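# Swap the earliest-expiring kit box for the new one

## Task

On the rack's upper board eight kit boxes stand packed side by side, two per kit, each spine printed with its kit and expiry year and month. A fresh box of one kit waits on the bench. From the row, remove the box of that same kit with the earlier expiry and leave it standing upright on the bench. Slot the fresh box into the row upright, spine facing front, flush with its neighbours. The remaining seven boxes must stay upright in their own spots with spines facing front. If any box topples or sinks more than a few centimetres, the task is failed.

## Robot and tools

Robot: two arms on a shared floor track. left_arm has a five-finger left hand and rides carriage left_rail, which is always the one further toward +y. right_arm has a right hand and rides right_rail. Each arm's base sits at x = 0, y = its carriage's position_m, z = 0.04 m, facing +x.

Scene frame (used for all printed positions): fixed to the table, z = 0 on the table top, +z up, +x the direction the arms face, +y to their left. The track runs along y at x = 0; the table starts at x = 0.17 m. Positions are in metres, orientations as quaternions wxyz, velocities in m/s and rad/s.

Hand point: a point 0.05 m in front of the palm and 0.15 m from the wrist flange along the fingers. Its own axes: +z along the straight fingers, +y out of the palm, +x across the palm away from the thumb for the right hand (toward the thumb for the left hand). A bracket on the little-finger side of the wrist can strike things, and with the fingers level the wrist hangs lower than the hand point.

execute_actions: takes "actions", a list run in order, plus optional "cameras". Each action may hold "rows" (1 to 15), "steps" (1 to 450 control steps of 1/30 s, default 15, at least one per row), "until", and device commands. Each row is one flat list of 28 numbers, each in [-1, 1], covering both arms: left_arm dx, dy, dz, rx, ry, rz, then left_gripper little, ring, middle, index, thumb_bend, thumb_turn, force_limit, speed, then the same fourteen for right_arm and right_gripper. dx to rz are an offset, not a pose: measured from that arm's Hand target at the start of the action, in the Hand target's own axes; every row in the action counts from that same start. 1.0 equals 0.6 m or 180 degrees; rx, ry, rz form one rotation vector. Six zeros means no new request for that arm. After the last row each arm keeps heading for its last target. Hand numbers are absolute targets: +1 open/straight, -1 closed; thumb_turn +1 beside the palm, -1 opposite the fingers; force_limit maps -1..+1 to about 0..10 N at the fingertip (15 N for thumb motors); speed rises to full at +0.48. No number means "unchanged": to keep a hand as it is, resend its last eight commanded numbers. For a gentle grip close with speed about -0.94 or lower.

Devices: {"left_rail": {"position_m": n}} sets where a carriage should stand (left_rail -0.8 to 1.5 m, right_rail -1.5 to 0.8 m), with optional speed_m_s (0.01 to 1) and acceleration_factor (0.1 to 1); {"stop": true} brakes it. After sending a position, add an action like {"steps": n, "until": {"left_rail": {"position_status": ["!=", "moving"]}}}. "until" reads only rail fields, or {"all"/"any": {"status": "ended"}}; numbers need a comparison such as ">=". Keep the carriages at least about 0.78 m apart. Let a carriage arrive before placing its hand.

move: "target" is one 28-number row or up to 15 rows, same layout and same offset meaning (every row counted from the Hand targets at the call's start). "speed" in m/s, 0.002 to 3.2 (default 0.25); "blend" in m for corners; "stop_force" in N, 4 to 120, ends an arm's path when its wrist sensor feels that much push against the motion; "zero" (with stop_force) rezeros first; "blocking": false returns early (not with stop_force). Paths are straight and do not avoid obstacles. The result adds a "move:" line such as done, off_target, held or fault, and which limits acted (paced, held). While a move is running, use only wait, stop, or an action without rows.

wait: "seconds" 0 to 3600; the scene runs with nothing new sent. stop: brakes a running move. zoom_image: "camera" (cam_high, cam_low, cam_left_wrist, cam_right_wrist) and "region" [x0, y0, x1, y1] in pixels, at most 504 by 504, from that camera's newest image; use it to read spine dates. show_instructions: shows the reference pages. zero_wrist_force: "arm" left_arm or right_arm. finished_scene: ends the scene for good.

Results: Hand target (pose the next offsets count from), end_effector_position and quaternion, Joint positions per arm (rail in m, then six joints in rad), Joint velocities, joint torques, Wrist force/torque in the hand's axes plus the peak since the last report, hand_measured, hand_stopped_by (moving, target, force, stalled, fault), hand_load_n (load on each motor; a lost grip shows as a drop near 0), and rail position_m, position_status (moving, done, contact_stop, time_out, stopped, stopped_with_arm, stopped_for_other_arm, stopped_for_other_carriage) and position_answer (taken or not_taken). Cameras: cam_high and cam_low 896x504, wrist cameras 672x504.

Cautions: arms are stiff, so a target just beyond firm contact can trigger a stop; a contact torque at a joint limit or roughly 150 N on an arm halts it for 10 s. Never let the arms or hands touch each other. Start row motion gradually so held boxes do not shake loose, release nothing while moving, and do not push tightly packed boxes hard; slide them out and in gently. Nothing may fall or be set off the table, onto the track or the metal strip. Long holds and stretched arms heat motors, which can force a stop.

Each tool is called after ">>>" as name(argument=value, ...), one argument or row to a line, values as JSON.

Reference images:

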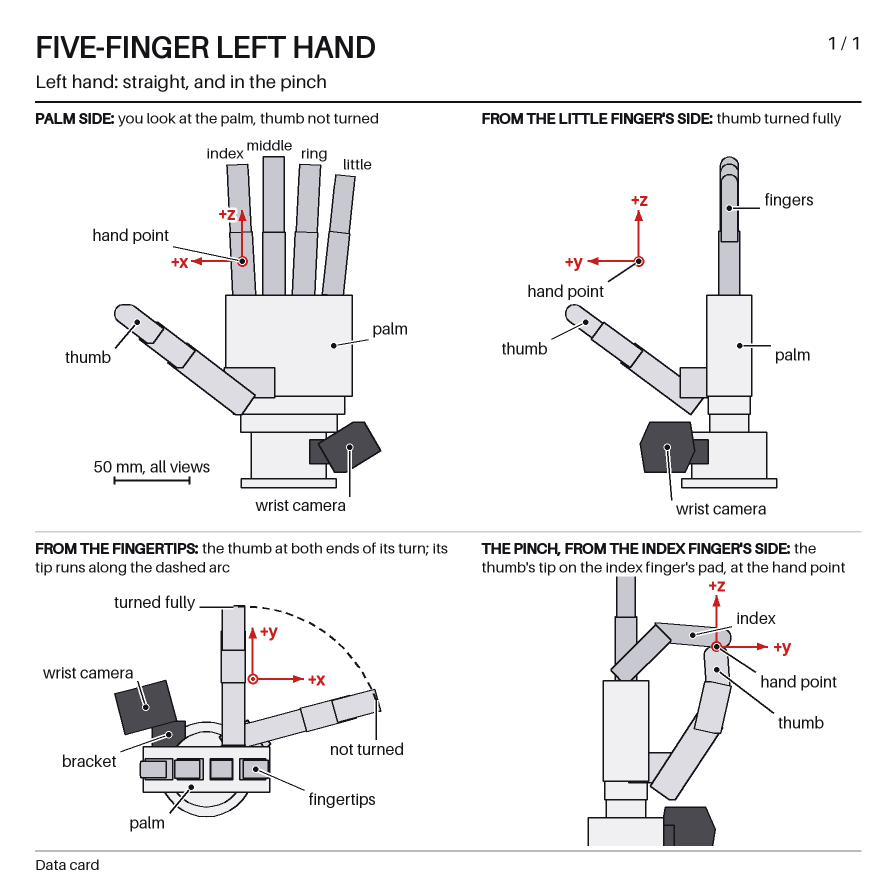

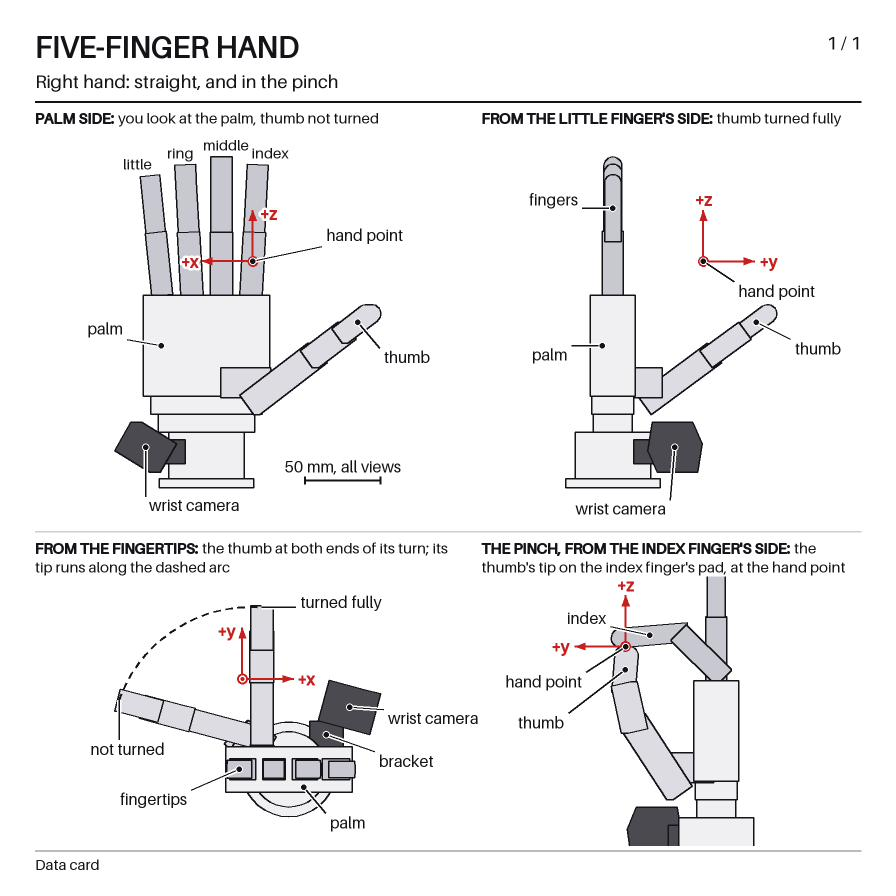

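## Session

>>> execute_actions(
  actions=[],
)

Scene clock: 0.00 s.
left_arm: end_effector_position=(+0.5086, +0.7587, +0.6519) hand_measured=(+1.000, +1.000, +1.000, +1.000, +1.000, +1.000) hand_load_n=(-0.5, +0.0, +0.0, +0.0, +0.0, +0.0) hand_stopped_by=(target, target, target, target, target, target) hand_force_limit=0.00 hand_speed=-0.80 end_effector_quat_wxyz=(+0.020, +0.992, +0.105, +0.062) | right_arm: end_effector_position=(+0.4736, -0.5385, +0.5803) hand_measured=(+1.000, +1.000, +1.000, +1.000, +1.000, +1.000) hand_load_n=(+0.0, +0.0, +0.0, +0.0, +0.0, +0.0) hand_stopped_by=(target, target, target, target, target, target) hand_force_limit=0.00 hand_speed=-0.80 end_effector_quat_wxyz=(+0.055, -0.005, +0.997, +0.051)
Joint positions: left_arm=[0.7 -0.133 -1.623 1.46 1.604 1.579 1.226] | right_arm=[-0.7 -0.249 -1.683 1.656 1.516 1.444 -1.825]
Joint velocities: within noise
Joint torques (N m): no reading
Wrist force (N): no reading
Wrist torque (N m): no reading
Wrist force, peak (N): no reading
Hand target: left_arm +0.5086, +0.7587, +0.6519; +0.020, +0.992, +0.105, +0.062 | right_arm +0.4736, -0.5385, +0.5803; +0.055, -0.005, +0.997, +0.051
left_rail: position_m=0.700 position_status=done
right_rail: position_m=-0.700 position_status=done

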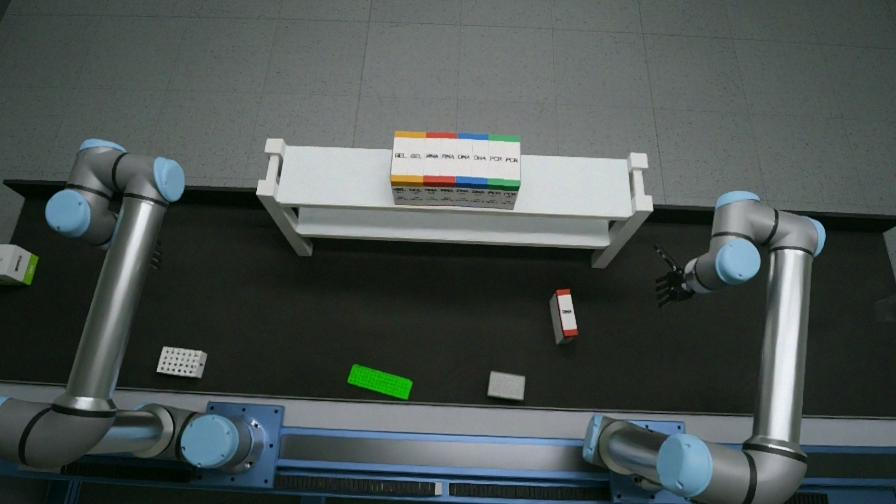

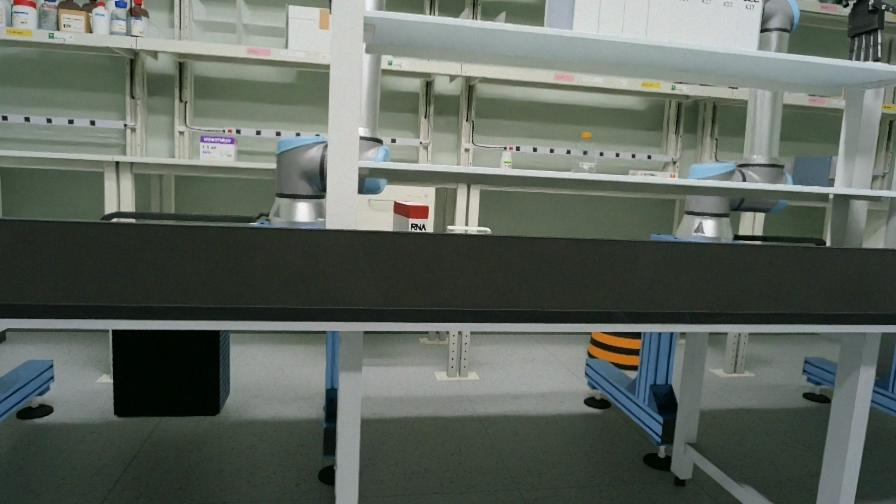

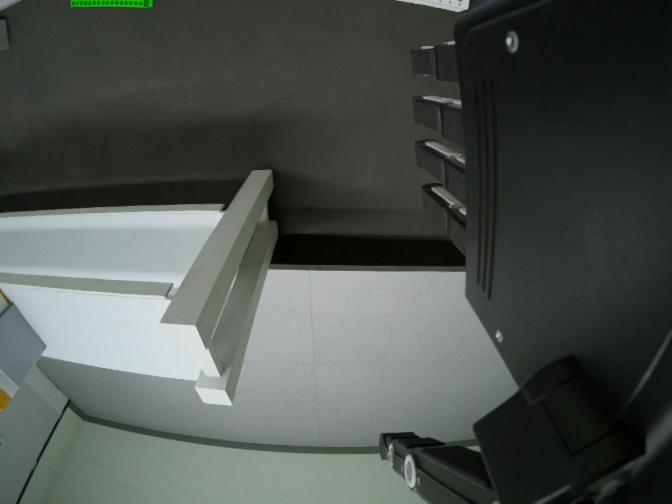

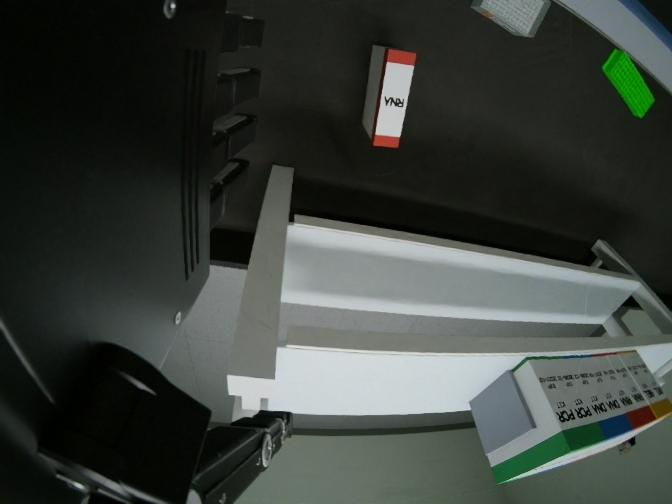

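>>> zoom_image(
  camera="cam_right_wrist",
  region=[460, 330, 672, 490],
)

>>> zoom_image(
  camera="cam_high",
  region=[380, 120, 540, 220],
)

>>> zoom_image(
  camera="cam_high",
  region=[520, 270, 620, 360],
)

>>> zoom_image(
  camera="cam_low",
  region=[370, 180, 450, 240],
)

Scaled by 2.377 from the camera's image (finer frame: 960x720).

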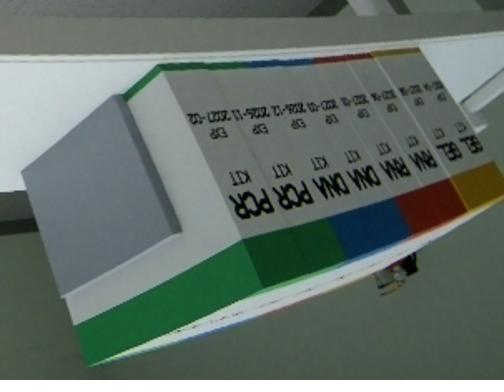

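Scaled by 3.150 from the camera's image (finer frame: 1280x720).

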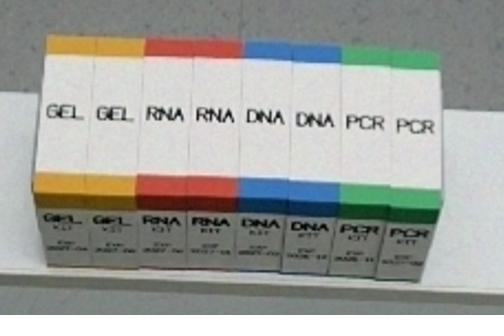

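Scaled by 5.040 from the camera's image (finer frame: 1280x720).

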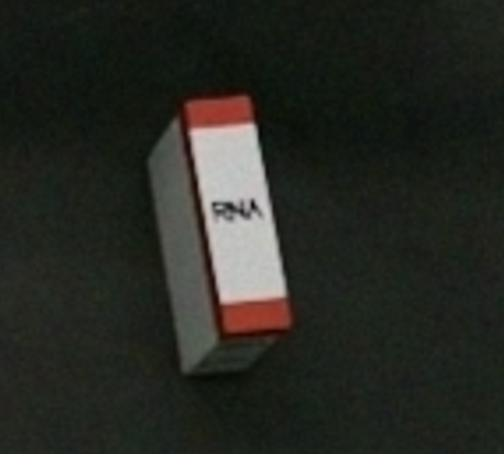

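Scaled by 6.300 from the camera's image (finer frame: 1280x720).

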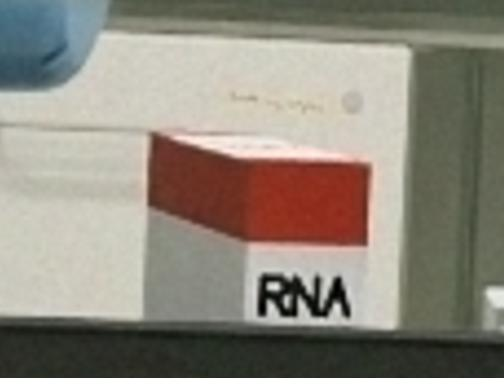

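>>> zoom_image(
  camera="cam_low",
  region=[540, 0, 780, 60],
)

>>> zoom_image(
  camera="cam_right_wrist",
  region=[350, 30, 430, 160],
)

>>> zoom_image(
  camera="cam_right_wrist",
  region=[540, 340, 672, 430],
)

>>> zoom_image(
  camera="cam_high",
  region=[385, 180, 465, 212],
)

Scaled by 2.100 from the camera's image (finer frame: 1280x720).

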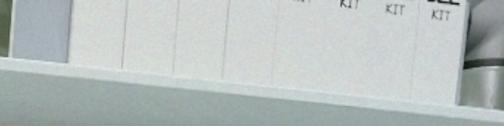

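Scaled by 3.877 from the camera's image (finer frame: 960x720).

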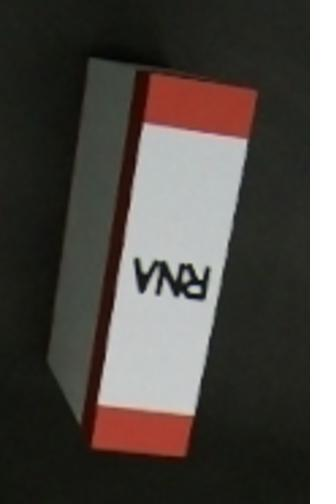

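Scaled by 3.818 from the camera's image (finer frame: 960x720).

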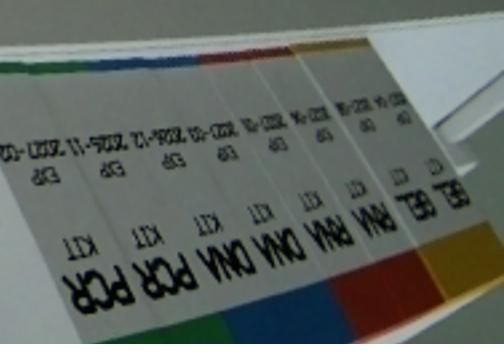

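Scaled by 6.300 from the camera's image (finer frame: 1280x720).

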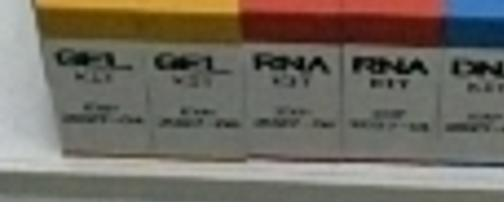

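>>> move(
  target=[0,0,0,0,0,0,1,1,1,1,1,1,0,-0.8,0,0,0,0.2303,-0.4497,0.1610,1,1,1,1,1,1,0,-0.8],
  speed=0.4,
  cameras=["cam_high","cam_right_wrist"],
)

Scene clock: 8.20 s.
left_arm: end_effector_position=(+0.5086, +0.7587, +0.6519) hand_measured=(+1.000, +1.000, +1.000, +1.000, +1.000, +1.000) hand_load_n=(+0.0, +0.5, +0.0, +0.0, -0.5, +0.0) hand_stopped_by=(target, target, target, target, target, target) hand_force_limit=0.00 hand_speed=-0.80 end_effector_quat_wxyz=(+0.020, +0.992, +0.105, +0.062) | right_arm: end_effector_position=(+0.4736, -0.5385, +0.5804) hand_measured=(+1.000, +1.000, +1.000, +1.000, +1.000, +1.000) hand_load_n=(+0.0, +0.0, +0.0, +0.0, +0.0, +0.0) hand_stopped_by=(target, target, target, target, target, target) hand_force_limit=0.00 hand_speed=-0.80 end_effector_quat_wxyz=(+0.653, +0.270, +0.654, -0.271)
Joint positions: left_arm=[0.7 -0.133 -1.623 1.46 1.604 1.579 1.226] | right_arm=[-0.7 0.444 -1.913 2.139 -0.222 2.8 -1.568]
Joint torques (N m): left_arm=[0.07 -38.54 -37.45 4.31 -0.15 -0.14] | right_arm=[-17.79 -30.81 -33.19 -3.96 -2.43 -3.13]
Wrist force (N): left_arm=[0.1 0.2 -0.3] | right_arm=[1.9 -0.8 -0.6]
Wrist torque (N m): left_arm=[0.05 -0.03 0.00] | right_arm=[-0.17 0.05 0.22]
Wrist force, peak (N): left_arm=[-0.7 0.2 -0.2] | right_arm=[2.6 -0.4 -0.4]
Hand target: left_arm +0.5086, +0.7587, +0.6519; +0.020, +0.992, +0.105, +0.062 | right_arm +0.4736, -0.5385, +0.5803; +0.653, +0.270, +0.654, -0.271
Off the commanded pose: left_arm 0.000 m, 0 deg | right_arm 0.000 m, 0 deg.
left_rail: position_m=0.700 position_status=done
right_rail: position_m=-0.700 position_status=done
move: done

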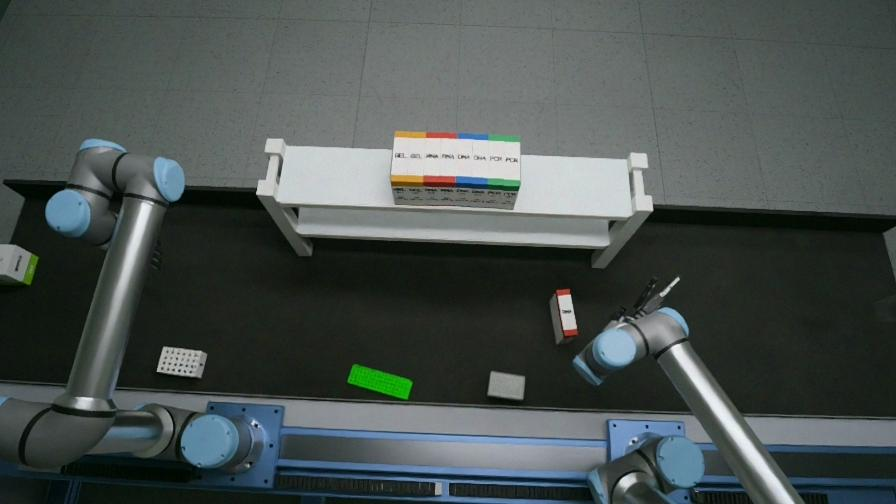

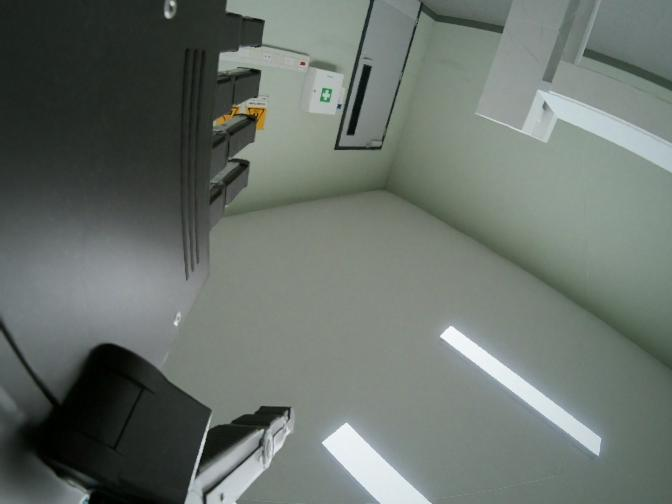

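>>> execute_actions(
  actions=[
    {"right_rail":{"position_m":-0.35},"steps":150,"until":{"right_rail":{"position_status":["!=","moving"]}}},
  ],
)

>>> move(
  target=[0,0,0,0,0,0,1,1,1,1,1,1,0,-0.8,0.05,-0.0825,-0.0825,-0.25,0,0,1,1,1,1,1,1,0,-0.8],
  speed=0.4,
  cameras=["cam_high","cam_right_wrist"],
)

Scene clock: 11.67 s.
left_arm: end_effector_position=(+0.5086, +0.7587, +0.6519) hand_measured=(+1.000, +1.000, +1.000, +1.000, +1.000, +1.000) hand_load_n=(+0.0, +0.0, -0.5, +0.0, +0.0, +0.0) hand_stopped_by=(target, target, target, target, target, target) hand_force_limit=0.00 hand_speed=-0.80 end_effector_quat_wxyz=(+0.020, +0.992, +0.105, +0.062) | right_arm: end_effector_position=(+0.4736, -0.1885, +0.5804) hand_measured=(+1.000, +1.000, +1.000, +1.000, +1.000, +1.000) hand_load_n=(+0.0, +0.0, +0.0, +0.0, +0.0, +0.0) hand_stopped_by=(target, target, target, target, target, target) hand_force_limit=0.00 hand_speed=-0.80 end_effector_quat_wxyz=(+0.653, +0.270, +0.654, -0.271)
Joint positions: left_arm=[0.7 -0.133 -1.623 1.46 1.604 1.579 1.226] | right_arm=[-0.35 0.444 -1.914 2.139 -0.222 2.799 -1.568]
Joint torques (N m): left_arm=[-0.45 -38.62 -36.85 3.82 0.1 0.06] | right_arm=[-14.96 -9.65 -34.92 -1.13 0.19 -3.05]
Wrist force (N): left_arm=[-0.2 0.2 -0.4] | right_arm=[2.2 -0.8 -0.7]
Wrist torque (N m): left_arm=[0.06 0.01 -0.02] | right_arm=[-0.16 0.02 0.23]
Wrist force, peak (N): left_arm=[-0.8 -0.1 -0.2] | right_arm=[1.9 -2.7 1.3]
Hand target: left_arm +0.5086, +0.7587, +0.6519; +0.020, +0.992, +0.105, +0.062 | right_arm +0.4736, -0.1885, +0.5803; +0.653, +0.270, +0.654, -0.271
Off the commanded pose: left_arm 0.000 m, 0 deg | right_arm 0.000 m, 0 deg.
left_rail: position_m=0.700 position_status=done
right_rail: position_m=-0.350 position_status=done

Scene clock: 11.70 s.
left_arm: end_effector_position=(+0.5086, +0.7587, +0.6519) hand_measured=(+1.000, +1.000, +1.000, +1.000, +1.000, +1.000) hand_load_n=(+0.0, +0.0, -0.5, +0.0, +0.0, +0.0) hand_stopped_by=(target, target, target, target, target, target) hand_force_limit=0.00 hand_speed=-0.80 end_effector_quat_wxyz=(+0.020, +0.992, +0.105, +0.062) | right_arm: end_effector_position=(+0.4736, -0.1885, +0.5804) hand_measured=(+1.000, +1.000, +1.000, +1.000, +1.000, +1.000) hand_load_n=(+0.0, +0.0, +0.0, +0.0, +0.0, +0.0) hand_stopped_by=(target, target, target, target, target, target) hand_force_limit=0.00 hand_speed=-0.80 end_effector_quat_wxyz=(+0.653, +0.270, +0.654, -0.271)
Joint positions: left_arm=[0.7 -0.133 -1.623 1.46 1.604 1.579 1.226] | right_arm=[-0.35 0.444 -1.914 2.139 -0.222 2.799 -1.568]
Joint torques (N m): left_arm=[-0.45 -38.62 -36.85 3.82 0.1 0.06] | right_arm=[-14.96 -9.65 -34.92 -1.13 0.19 -3.05]
Wrist force (N): left_arm=[-0.2 0.2 -0.4] | right_arm=[2.2 -0.8 -0.7]
Wrist torque (N m): left_arm=[0.06 0.01 -0.02] | right_arm=[-0.16 0.02 0.23]
Wrist force, peak (N): left_arm=[-0.2 0.2 -0.4] | right_arm=[2.2 -0.8 -0.7]
Hand target: left_arm +0.5086, +0.7587, +0.6519; +0.020, +0.992, +0.105, +0.062 | right_arm +0.4736, -0.1885, +0.5803; +0.653, +0.270, +0.654, -0.271
left_rail: position_m=0.700 position_status=done
right_rail: position_m=-0.350 position_status=done
move: not run (at the target right_arm's wrist lies too close to its joint 2's axis: tilt that pose or move it outward; nothing was sent)

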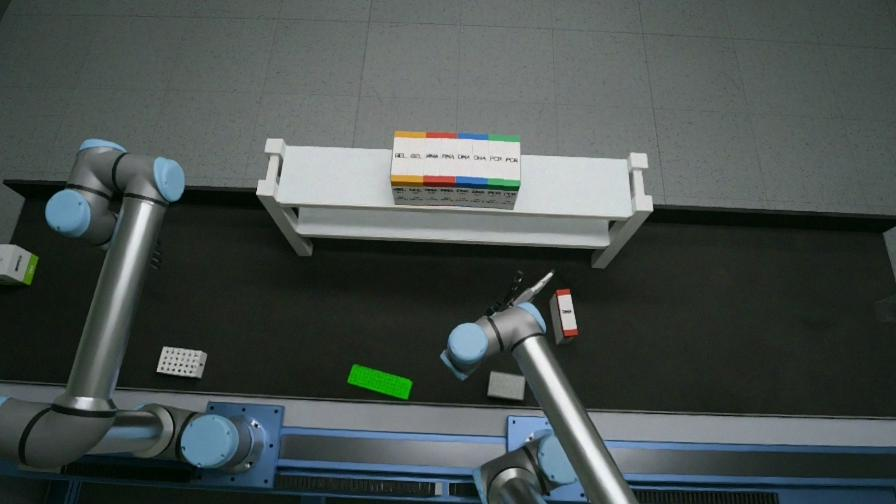

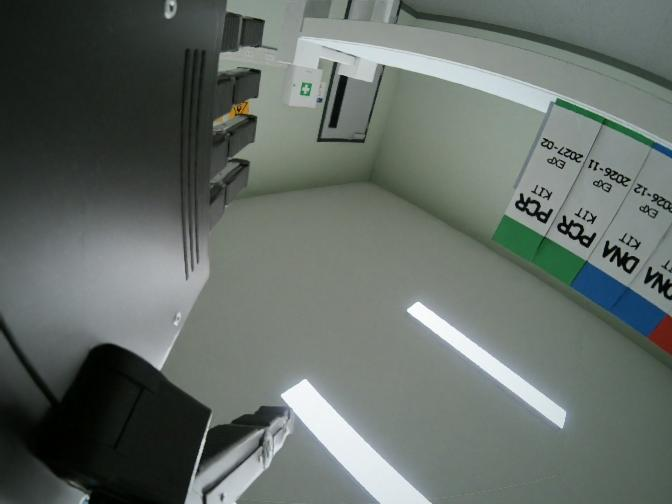

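>>> execute_actions(
  actions=[
    {"right_rail":{"position_m":-0.1},"steps":150,"until":{"right_rail":{"position_status":["!=","moving"]}}},
  ],
  cameras=["cam_high","cam_right_wrist"],
)

Scene clock: 13.00 s.
left_arm: end_effector_position=(+0.5086, +0.7587, +0.6519) hand_measured=(+1.000, +1.000, +1.000, +1.000, +1.000, +1.000) hand_load_n=(+0.0, +0.0, +0.0, +0.0, +0.0, +0.0) hand_stopped_by=(target, target, target, target, target, target) hand_force_limit=0.00 hand_speed=-0.80 end_effector_quat_wxyz=(+0.020, +0.992, +0.105, +0.062) | right_arm: end_effector_position=(+0.4736, +0.0615, +0.5803) hand_measured=(+1.000, +1.000, +1.000, +1.000, +1.000, +1.000) hand_load_n=(+0.0, +0.0, +0.0, +0.0, +0.0, +0.0) hand_stopped_by=(target, target, target, target, target, target) hand_force_limit=0.00 hand_speed=-0.80 end_effector_quat_wxyz=(+0.653, +0.270, +0.654, -0.271)
Joint positions: left_arm=[0.7 -0.133 -1.623 1.46 1.604 1.579 1.226] | right_arm=[-0.1 0.444 -1.914 2.139 -0.222 2.799 -1.568]
Joint torques (N m): left_arm=[-2.1 -37.83 -36.75 4.14 0.52 0.5] | right_arm=[-11.34 -2.21 -37.39 2.31 1.35 -3.11]
Wrist force (N): left_arm=[0.0 0.2 -0.2] | right_arm=[2.0 -0.8 -0.6]
Wrist torque (N m): left_arm=[0.03 0.00 -0.01] | right_arm=[-0.17 0.04 0.22]
Wrist force, peak (N): left_arm=[-0.1 0.2 -0.7] | right_arm=[2.2 0.9 -2.5]
Hand target: left_arm +0.5086, +0.7587, +0.6519; +0.020, +0.992, +0.105, +0.062 | right_arm +0.4736, +0.0615, +0.5803; +0.653, +0.270, +0.654, -0.271 (not the last commanded pose)
Off the commanded pose: left_arm 0.000 m, 0 deg | right_arm 0.076 m, 45 deg.
left_rail: position_m=0.700 position_status=done
right_rail: position_m=-0.100 position_status=done

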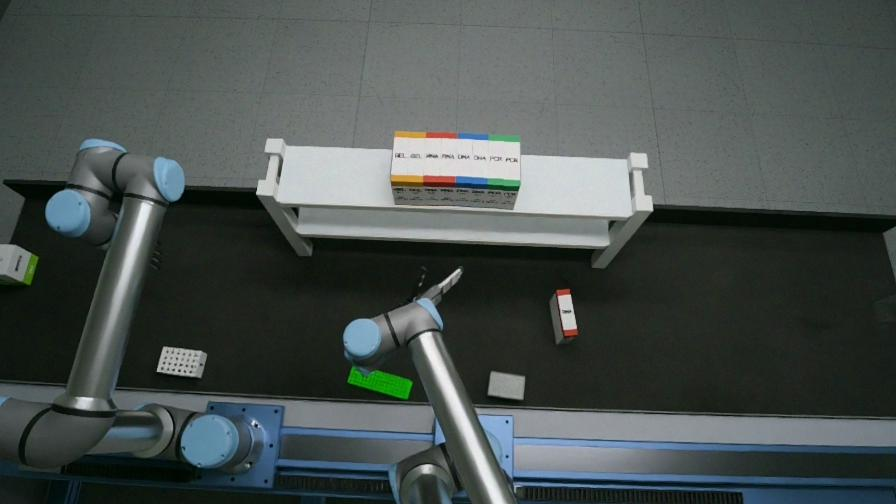

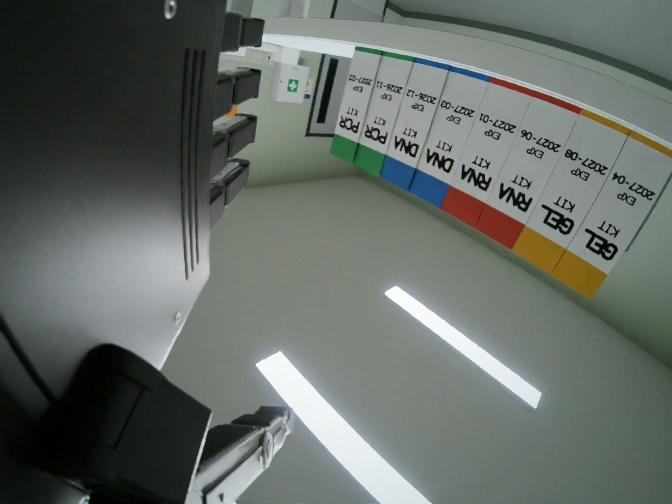

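>>> zoom_image(
  camera="cam_right_wrist",
  region=[420, 60, 672, 300],
)

Scaled by 2.000 from the camera's image (finer frame: 960x720).

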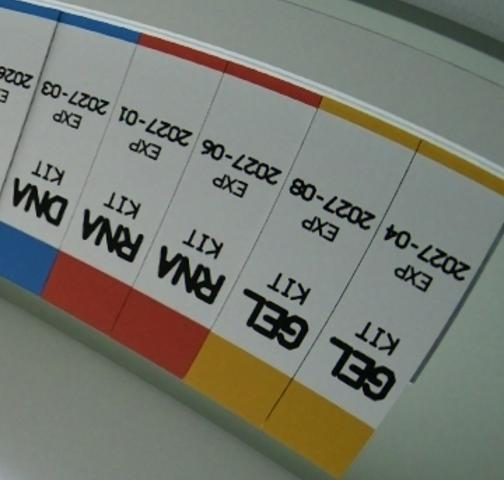

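>>> move(
  target=[
    [0,0,0,0,0,0,1,1,1,1,1,1,0,-0.8,-0.2828,-0.0048,0.067,-0.1954,0.4717,-0.1954,-1,-1,-1,1,1,1,-0.4,0],
    [0,0,0,0,0,0,1,1,1,1,1,1,0,-0.8,-0.2328,0.113,0.1849,-0.5603,0.2321,-0.5603,-1,-1,-1,1,1,1,-0.4,0],
  ],
  speed=0.4,
  blend=0.05,
  cameras=["all"],
)

Scene clock: 24.13 s.
left_arm: end_effector_position=(+0.5086, +0.7587, +0.6519) hand_measured=(+1.000, +1.000, +1.000, +1.000, +1.000, +1.000) hand_load_n=(+0.0, +0.0, +0.0, +0.0, +0.0, +0.0) hand_stopped_by=(target, target, target, target, target, target) hand_force_limit=0.00 hand_speed=-0.80 end_effector_quat_wxyz=(+0.020, +0.992, +0.105, +0.062) | right_arm: end_effector_position=(+0.6001, +0.0309, +0.7199) hand_measured=(-1.000, -1.000, -1.000, +1.000, +1.000, +1.000) hand_load_n=(+0.0, +0.5, +0.0, +0.0, +0.0, +0.0) hand_stopped_by=(target, target, target, target, target, target) hand_force_limit=-0.40 hand_speed=0.00 end_effector_quat_wxyz=(+0.000, +0.707, -0.707, -0.001)
Joint positions: left_arm=[0.7 -0.133 -1.623 1.46 1.604 1.579 1.226] | right_arm=[-0.1 -0.113 -1.188 0.835 1.925 1.571 -3.255]
Joint torques (N m): left_arm=[-3.34 -38.09 -38.23 4.09 0.44 0.56] | right_arm=[19.84 -56.16 -45 6.75 -2.09 -3.22]
Wrist force (N): left_arm=[-0.3 0.0 -0.1] | right_arm=[-0.4 -0.4 -0.1]
Wrist torque (N m): left_arm=[0.00 0.03 -0.02] | right_arm=[-0.04 0.02 0.07]
Wrist force, peak (N): left_arm=[-0.6 0.0 -0.6] | right_arm=[3.1 -0.8 -0.5]
Hand target: left_arm +0.5086, +0.7587, +0.6519; +0.020, +0.992, +0.105, +0.062 | right_arm +0.6002, +0.0310, +0.7198; +0.000, +0.707, -0.707, -0.001
Off the commanded pose: left_arm 0.000 m, 0 deg | right_arm 0.000 m, 0 deg.
left_rail: position_m=0.700 position_status=done
right_rail: position_m=-0.100 position_status=done
move: done

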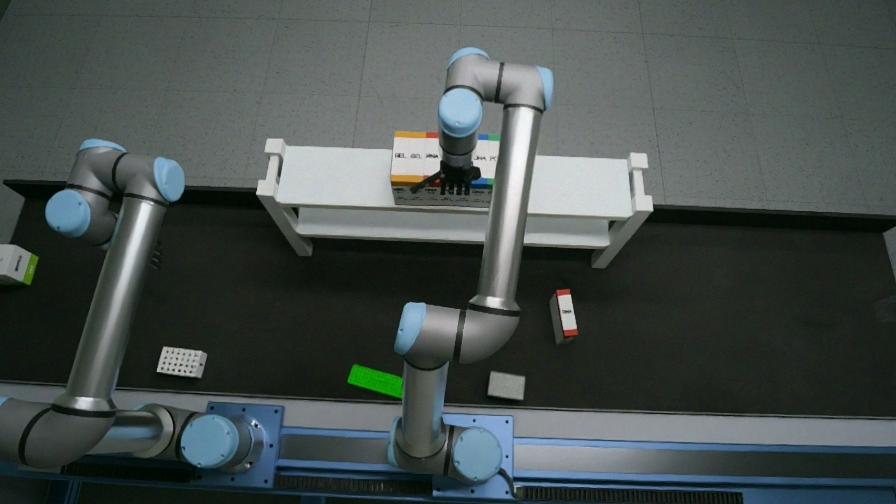

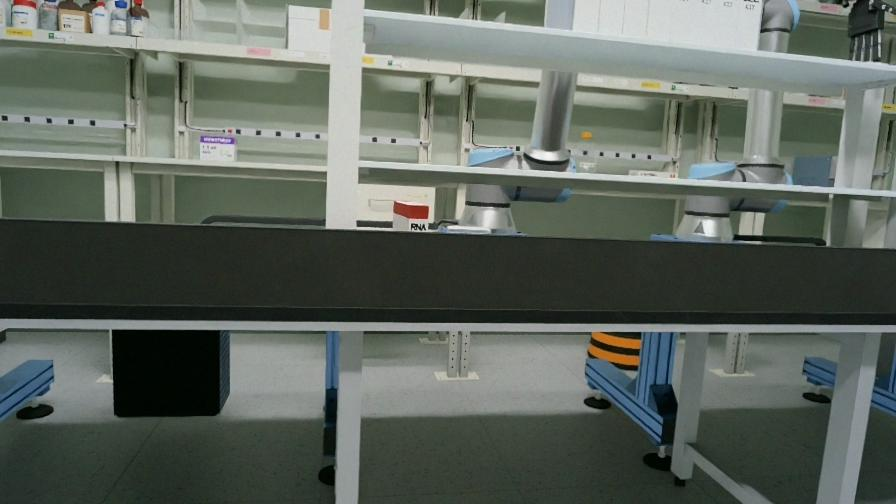

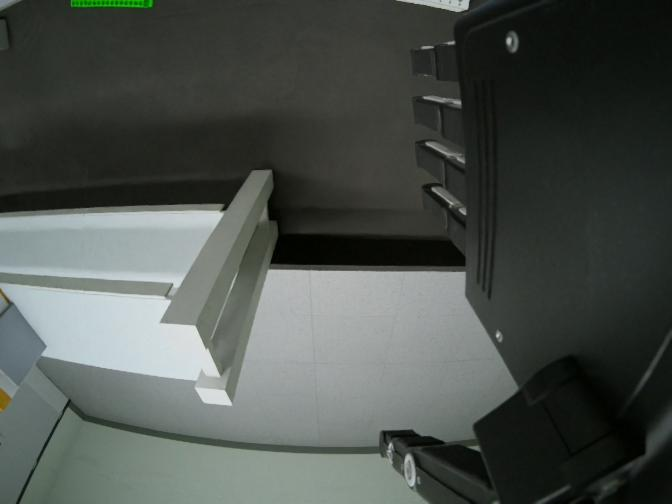

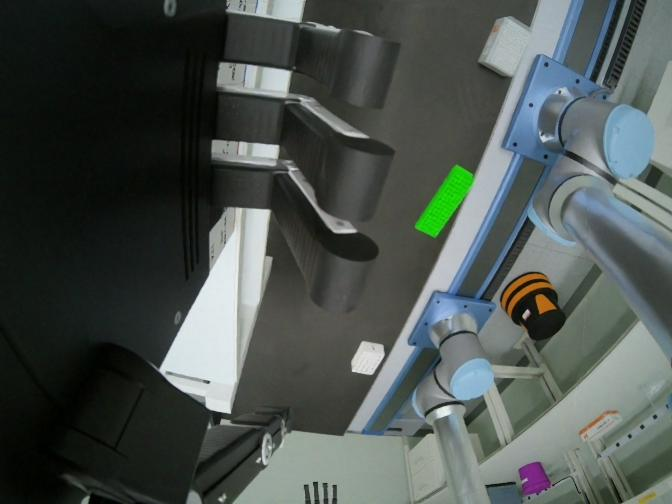

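>>> zoom_image(
  camera="cam_high",
  region=[380, 120, 540, 220],
)

>>> zoom_image(
  camera="cam_right_wrist",
  region=[170, 0, 410, 320],
)

Scaled by 3.150 from the camera's image (finer frame: 1280x720).

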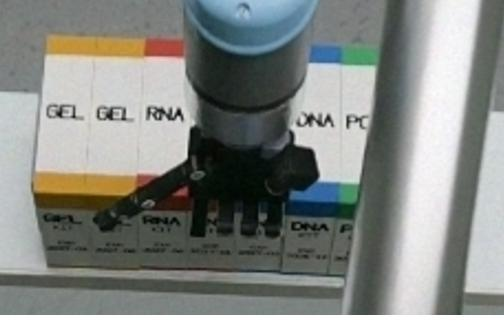

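Scaled by 1.575 from the camera's image (finer frame: 960x720).

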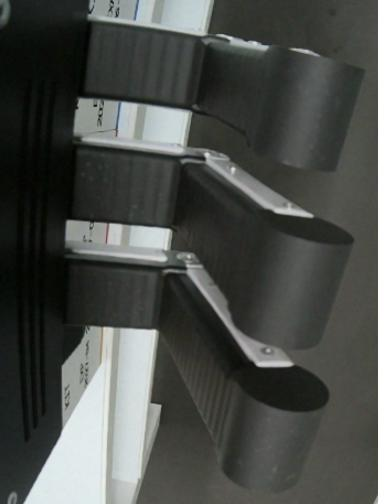

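>>> zoom_image(
  camera="cam_high",
  region=[410, 155, 500, 210],
)

Scaled by 5.600 from the camera's image (finer frame: 1280x720).

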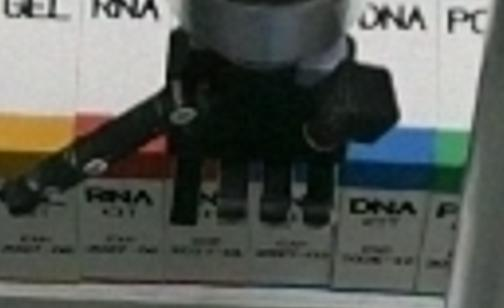

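>>> zoom_image(
  camera="cam_high",
  region=[380, 185, 440, 225],
)

>>> zoom_image(
  camera="cam_high",
  region=[480, 120, 560, 220],
)

Scaled by 8.400 from the camera's image (finer frame: 1280x720).

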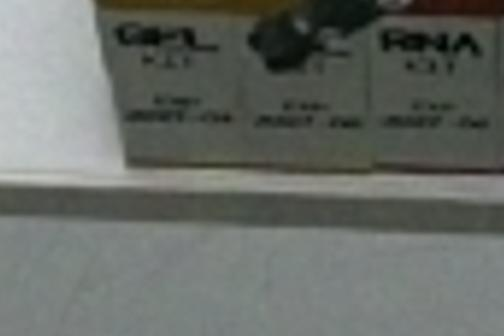

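Scaled by 5.040 from the camera's image (finer frame: 1280x720).

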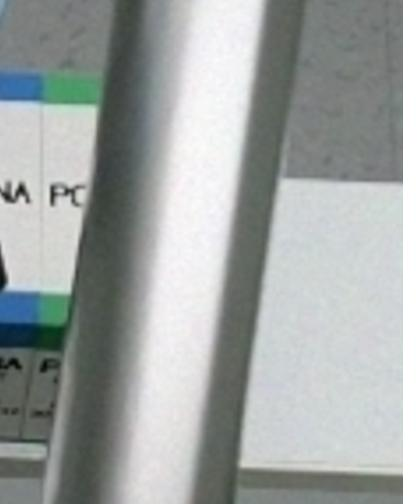

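>>> move(
  target=[
    [0,0,0,0,0,0,1,1,1,1,1,1,0,-0.8,-0.0317,-0.0333,0,0.5,0,0,-1,-1,-1,1,1,-1,-0.4,0],
    [0,0,0,0,0,0,1,1,1,1,1,1,0,-0.8,-0.315,0.25,0,0.3849,-0.3849,-0.3849,-1,-1,-1,1,1,-1,-0.4,0],
  ],
  speed=0.4,
  blend=0.05,
  cameras=["cam_high"],
)

Scene clock: 35.13 s.
left_arm: end_effector_position=(+0.5086, +0.7587, +0.6519) hand_measured=(+1.000, +1.000, +1.000, +1.000, +1.000, +1.000) hand_load_n=(+0.0, +0.0, +0.0, +0.0, +0.0, -0.5) hand_stopped_by=(target, target, target, target, target, target) hand_force_limit=0.00 hand_speed=-0.80 end_effector_quat_wxyz=(+0.020, +0.992, +0.105, +0.062) | right_arm: end_effector_position=(+0.4501, +0.2198, +0.7201) hand_measured=(-1.000, -1.000, -1.000, +1.000, +1.000, -1.000) hand_load_n=(+0.0, +0.0, +0.0, +0.0, +0.0, +0.0) hand_stopped_by=(target, target, target, target, target, target) hand_force_limit=-0.40 hand_speed=0.00 end_effector_quat_wxyz=(+0.707, -0.707, +0.000, +0.001)
Joint positions: left_arm=[0.7 -0.133 -1.623 1.46 1.604 1.579 1.226] | right_arm=[-0.1 -0.259 -1.759 1.623 0.137 -0.259 -3.141]
Joint torques (N m): left_arm=[-1.67 -40.33 -38.31 4.2 0.32 0.72] | right_arm=[17.89 -9.51 -51.47 -2.89 -2.44 3.97]
Wrist force (N): left_arm=[-0.3 0.1 0.1] | right_arm=[-0.3 1.6 -0.9]
Wrist torque (N m): left_arm=[0.01 0.05 -0.03] | right_arm=[0.00 0.14 0.17]
Wrist force, peak (N): left_arm=[-0.9 0.0 -0.2] | right_arm=[-0.1 2.5 -0.7]
Hand target: left_arm +0.5086, +0.7587, +0.6519; +0.020, +0.992, +0.105, +0.062 | right_arm +0.4501, +0.2199, +0.7201; +0.707, -0.707, +0.000, +0.001
Off the commanded pose: left_arm 0.000 m, 0 deg | right_arm 0.000 m, 0 deg.
left_rail: position_m=0.700 position_status=done
right_rail: position_m=-0.100 position_status=done
move: done

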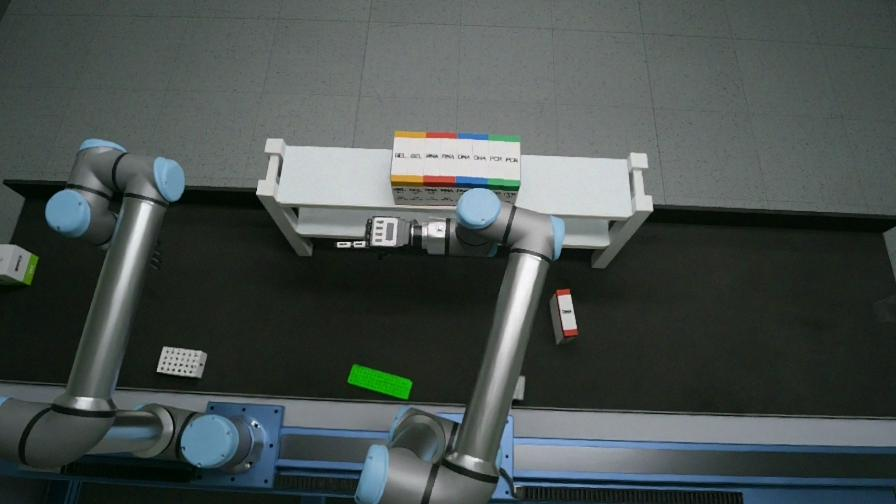

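>>> move(
  target=[
    [0,0,0,0,0,0,1,1,1,1,1,1,0,-0.8,-0.05,0,0,0,-0.1667,0,-1,-1,-1,1,1,-1,-0.4,0],
    [0,0,0,0,0,0,1,1,1,1,1,1,0,-0.8,0.25,-0.0333,-0.3167,-0.4874,-0.1306,-0.1306,-1,-1,-1,1,1,-1,-0.4,0],
    [0,0,0,0,0,0,1,1,1,1,1,1,0,-0.8,0.3833,0,-0.3317,-0.3849,0.3849,0.3849,-1,-1,-1,1,1,-1,-0.4,0],
  ],
  speed=0.4,
  blend=0.05,
  cameras=["cam_high","cam_right_wrist"],
)

Scene clock: 41.43 s.
left_arm: end_effector_position=(+0.5086, +0.7587, +0.6519) hand_measured=(+1.000, +1.000, +1.000, +1.000, +1.000, +1.000) hand_load_n=(+0.0, +0.0, +0.0, +0.0, +0.0, +0.0) hand_stopped_by=(target, target, target, target, target, target) hand_force_limit=0.00 hand_speed=-0.80 end_effector_quat_wxyz=(+0.020, +0.992, +0.105, +0.062) | right_arm: end_effector_position=(+0.6802, +0.0210, +0.7197) hand_measured=(-1.000, -1.000, -1.000, +1.000, +1.000, -1.000) hand_load_n=(+0.0, +0.0, +0.0, +0.0, +0.0, +0.0) hand_stopped_by=(target, target, target, target, target, target) hand_force_limit=-0.40 hand_speed=0.00 end_effector_quat_wxyz=(+0.000, +0.707, -0.707, -0.001)
Joint positions: left_arm=[0.7 -0.133 -1.623 1.46 1.604 1.579 1.226] | right_arm=[-0.1 -0.114 -1.479 1.203 -1.292 -1.571 -0.115]
Joint torques (N m): left_arm=[-1.24 -40 -40.63 3.97 0.66 0.73] | right_arm=[-19.45 -69.64 -35.7 -7.12 -2.39 4.46]
Wrist force (N): left_arm=[-0.3 0.3 -0.2] | right_arm=[-0.3 0.0 0.0]
Wrist torque (N m): left_arm=[0.06 0.03 -0.03] | right_arm=[0.01 0.00 -0.18]
Wrist force, peak (N): left_arm=[-0.5 0.4 -0.5] | right_arm=[0.3 2.1 -1.0]
Hand target: left_arm +0.5086, +0.7587, +0.6519; +0.020, +0.992, +0.105, +0.062 | right_arm +0.6801, +0.0210, +0.7197; +0.000, +0.707, -0.707, -0.001
Off the commanded pose: left_arm 0.000 m, 0 deg | right_arm 0.000 m, 0 deg.
left_rail: position_m=0.700 position_status=done
right_rail: position_m=-0.100 position_status=done
move: done

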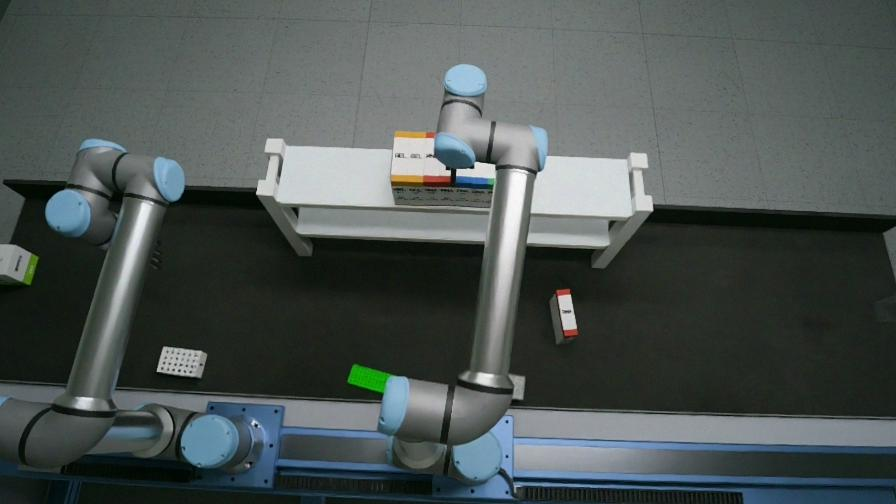

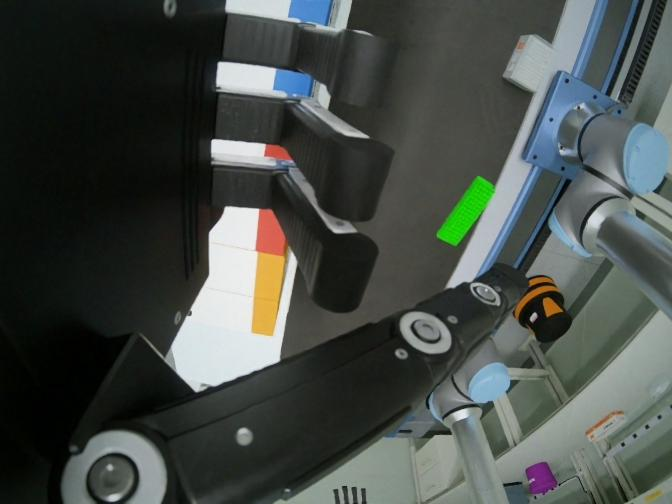

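>>> move(
  target=[0,0,0,0,0,0,1,1,1,1,1,1,0,-0.8,0,-0.2667,0,0,0,0,-1,-1,-1,1,1,-1,-0.4,0],
  speed=0.25,
  cameras=["cam_high","cam_low","cam_right_wrist"],
)

>>> zoom_image(
  camera="cam_high",
  region=[400, 80, 520, 200],
)

Scene clock: 42.93 s.
left_arm: end_effector_position=(+0.5086, +0.7587, +0.6519) hand_measured=(+1.000, +1.000, +1.000, +1.000, +1.000, +1.000) hand_load_n=(+0.0, +0.0, +0.0, +0.0, -0.5, +0.0) hand_stopped_by=(target, target, target, target, target, target) hand_force_limit=0.00 hand_speed=-0.80 end_effector_quat_wxyz=(+0.020, +0.992, +0.105, +0.062) | right_arm: end_effector_position=(+0.8401, +0.0210, +0.7195) hand_measured=(-1.000, -1.000, -1.000, +1.000, +1.000, -1.000) hand_load_n=(+0.0, +0.0, +0.0, +0.0, +0.0, +0.0) hand_stopped_by=(target, target, target, target, target, target) hand_force_limit=-0.40 hand_speed=0.00 end_effector_quat_wxyz=(+0.000, +0.707, -0.707, -0.001)
Joint positions: left_arm=[0.7 -0.133 -1.623 1.46 1.604 1.579 1.226] | right_arm=[-0.1 -0.094 -1.181 0.825 -1.213 -1.571 -0.094]
Joint torques (N m): left_arm=[-0.57 -39.75 -39.83 3.85 0.96 0.21] | right_arm=[17.31 -62.72 -51.96 -0.8 -1.88 4.18]
Wrist force (N): left_arm=[-0.2 0.0 -0.1] | right_arm=[-0.5 0.0 -0.1]
Wrist torque (N m): left_arm=[0.00 0.02 -0.01] | right_arm=[0.04 0.06 -0.19]
Wrist force, peak (N): left_arm=[-0.5 0.6 0.2] | right_arm=[-0.3 -1.6 0.3]
Hand target: left_arm +0.5086, +0.7587, +0.6519; +0.020, +0.992, +0.105, +0.062 | right_arm +0.8402, +0.0210, +0.7195; +0.000, +0.707, -0.707, -0.001
Off the commanded pose: left_arm 0.000 m, 0 deg | right_arm 0.000 m, 0 deg.
left_rail: position_m=0.700 position_status=done
right_rail: position_m=-0.100 position_status=done
move: done

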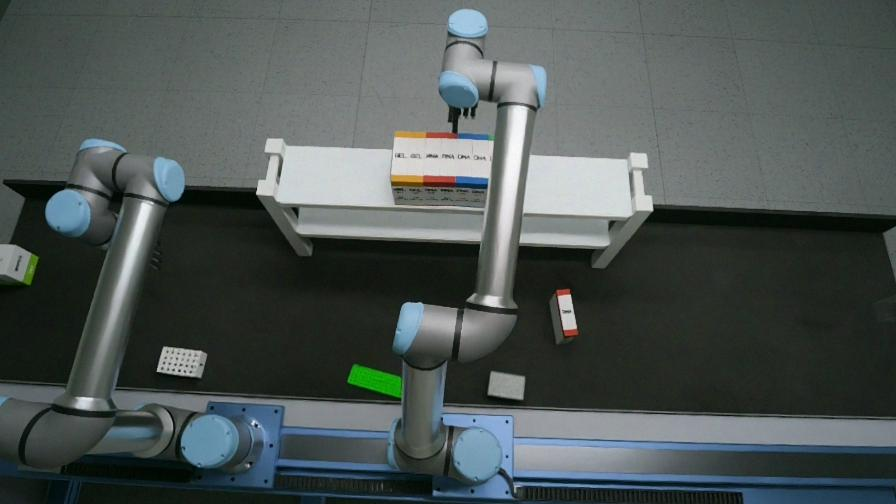

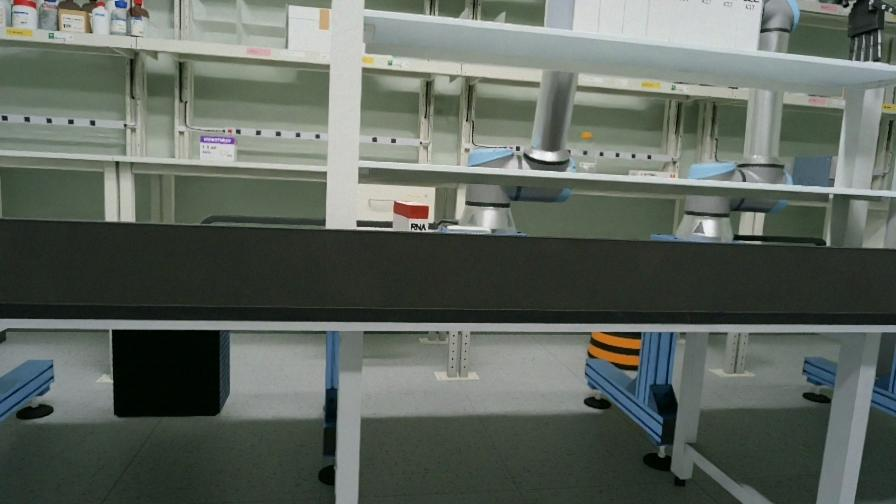

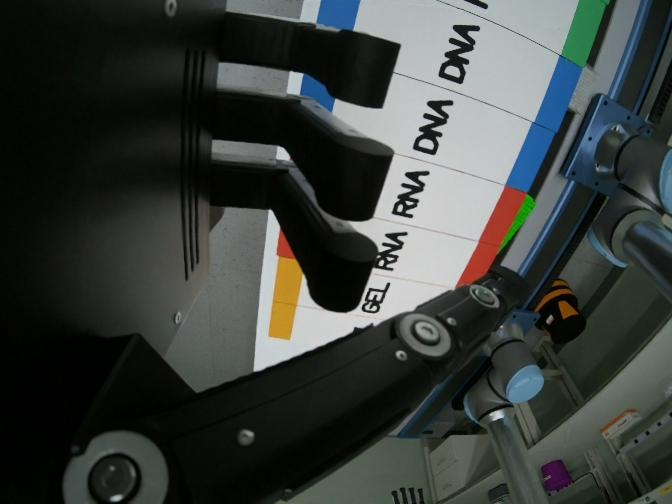

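Scaled by 4.200 from the camera's image (finer frame: 1280x720).

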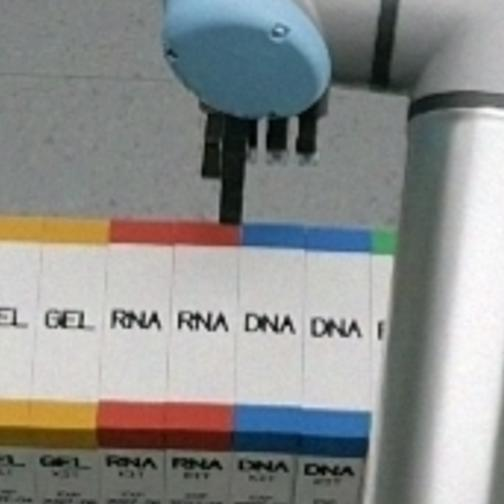

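>>> zoom_image(
  camera="cam_right_wrist",
  region=[170, 100, 450, 350],
)

>>> zoom_image(
  camera="cam_high",
  region=[430, 95, 490, 145],
)

Scaled by 1.800 from the camera's image (finer frame: 960x720).

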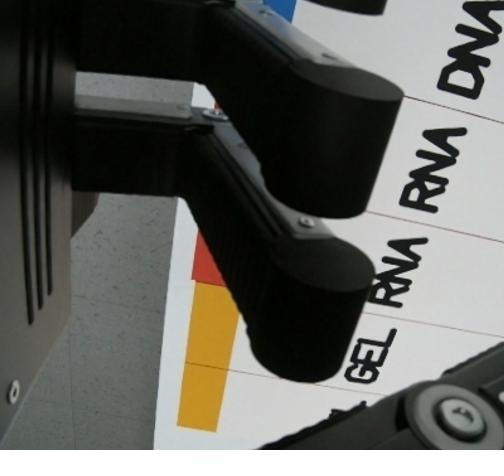

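Scaled by 8.400 from the camera's image (finer frame: 1280x720).

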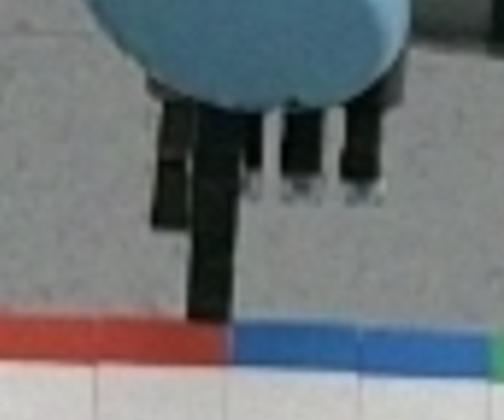

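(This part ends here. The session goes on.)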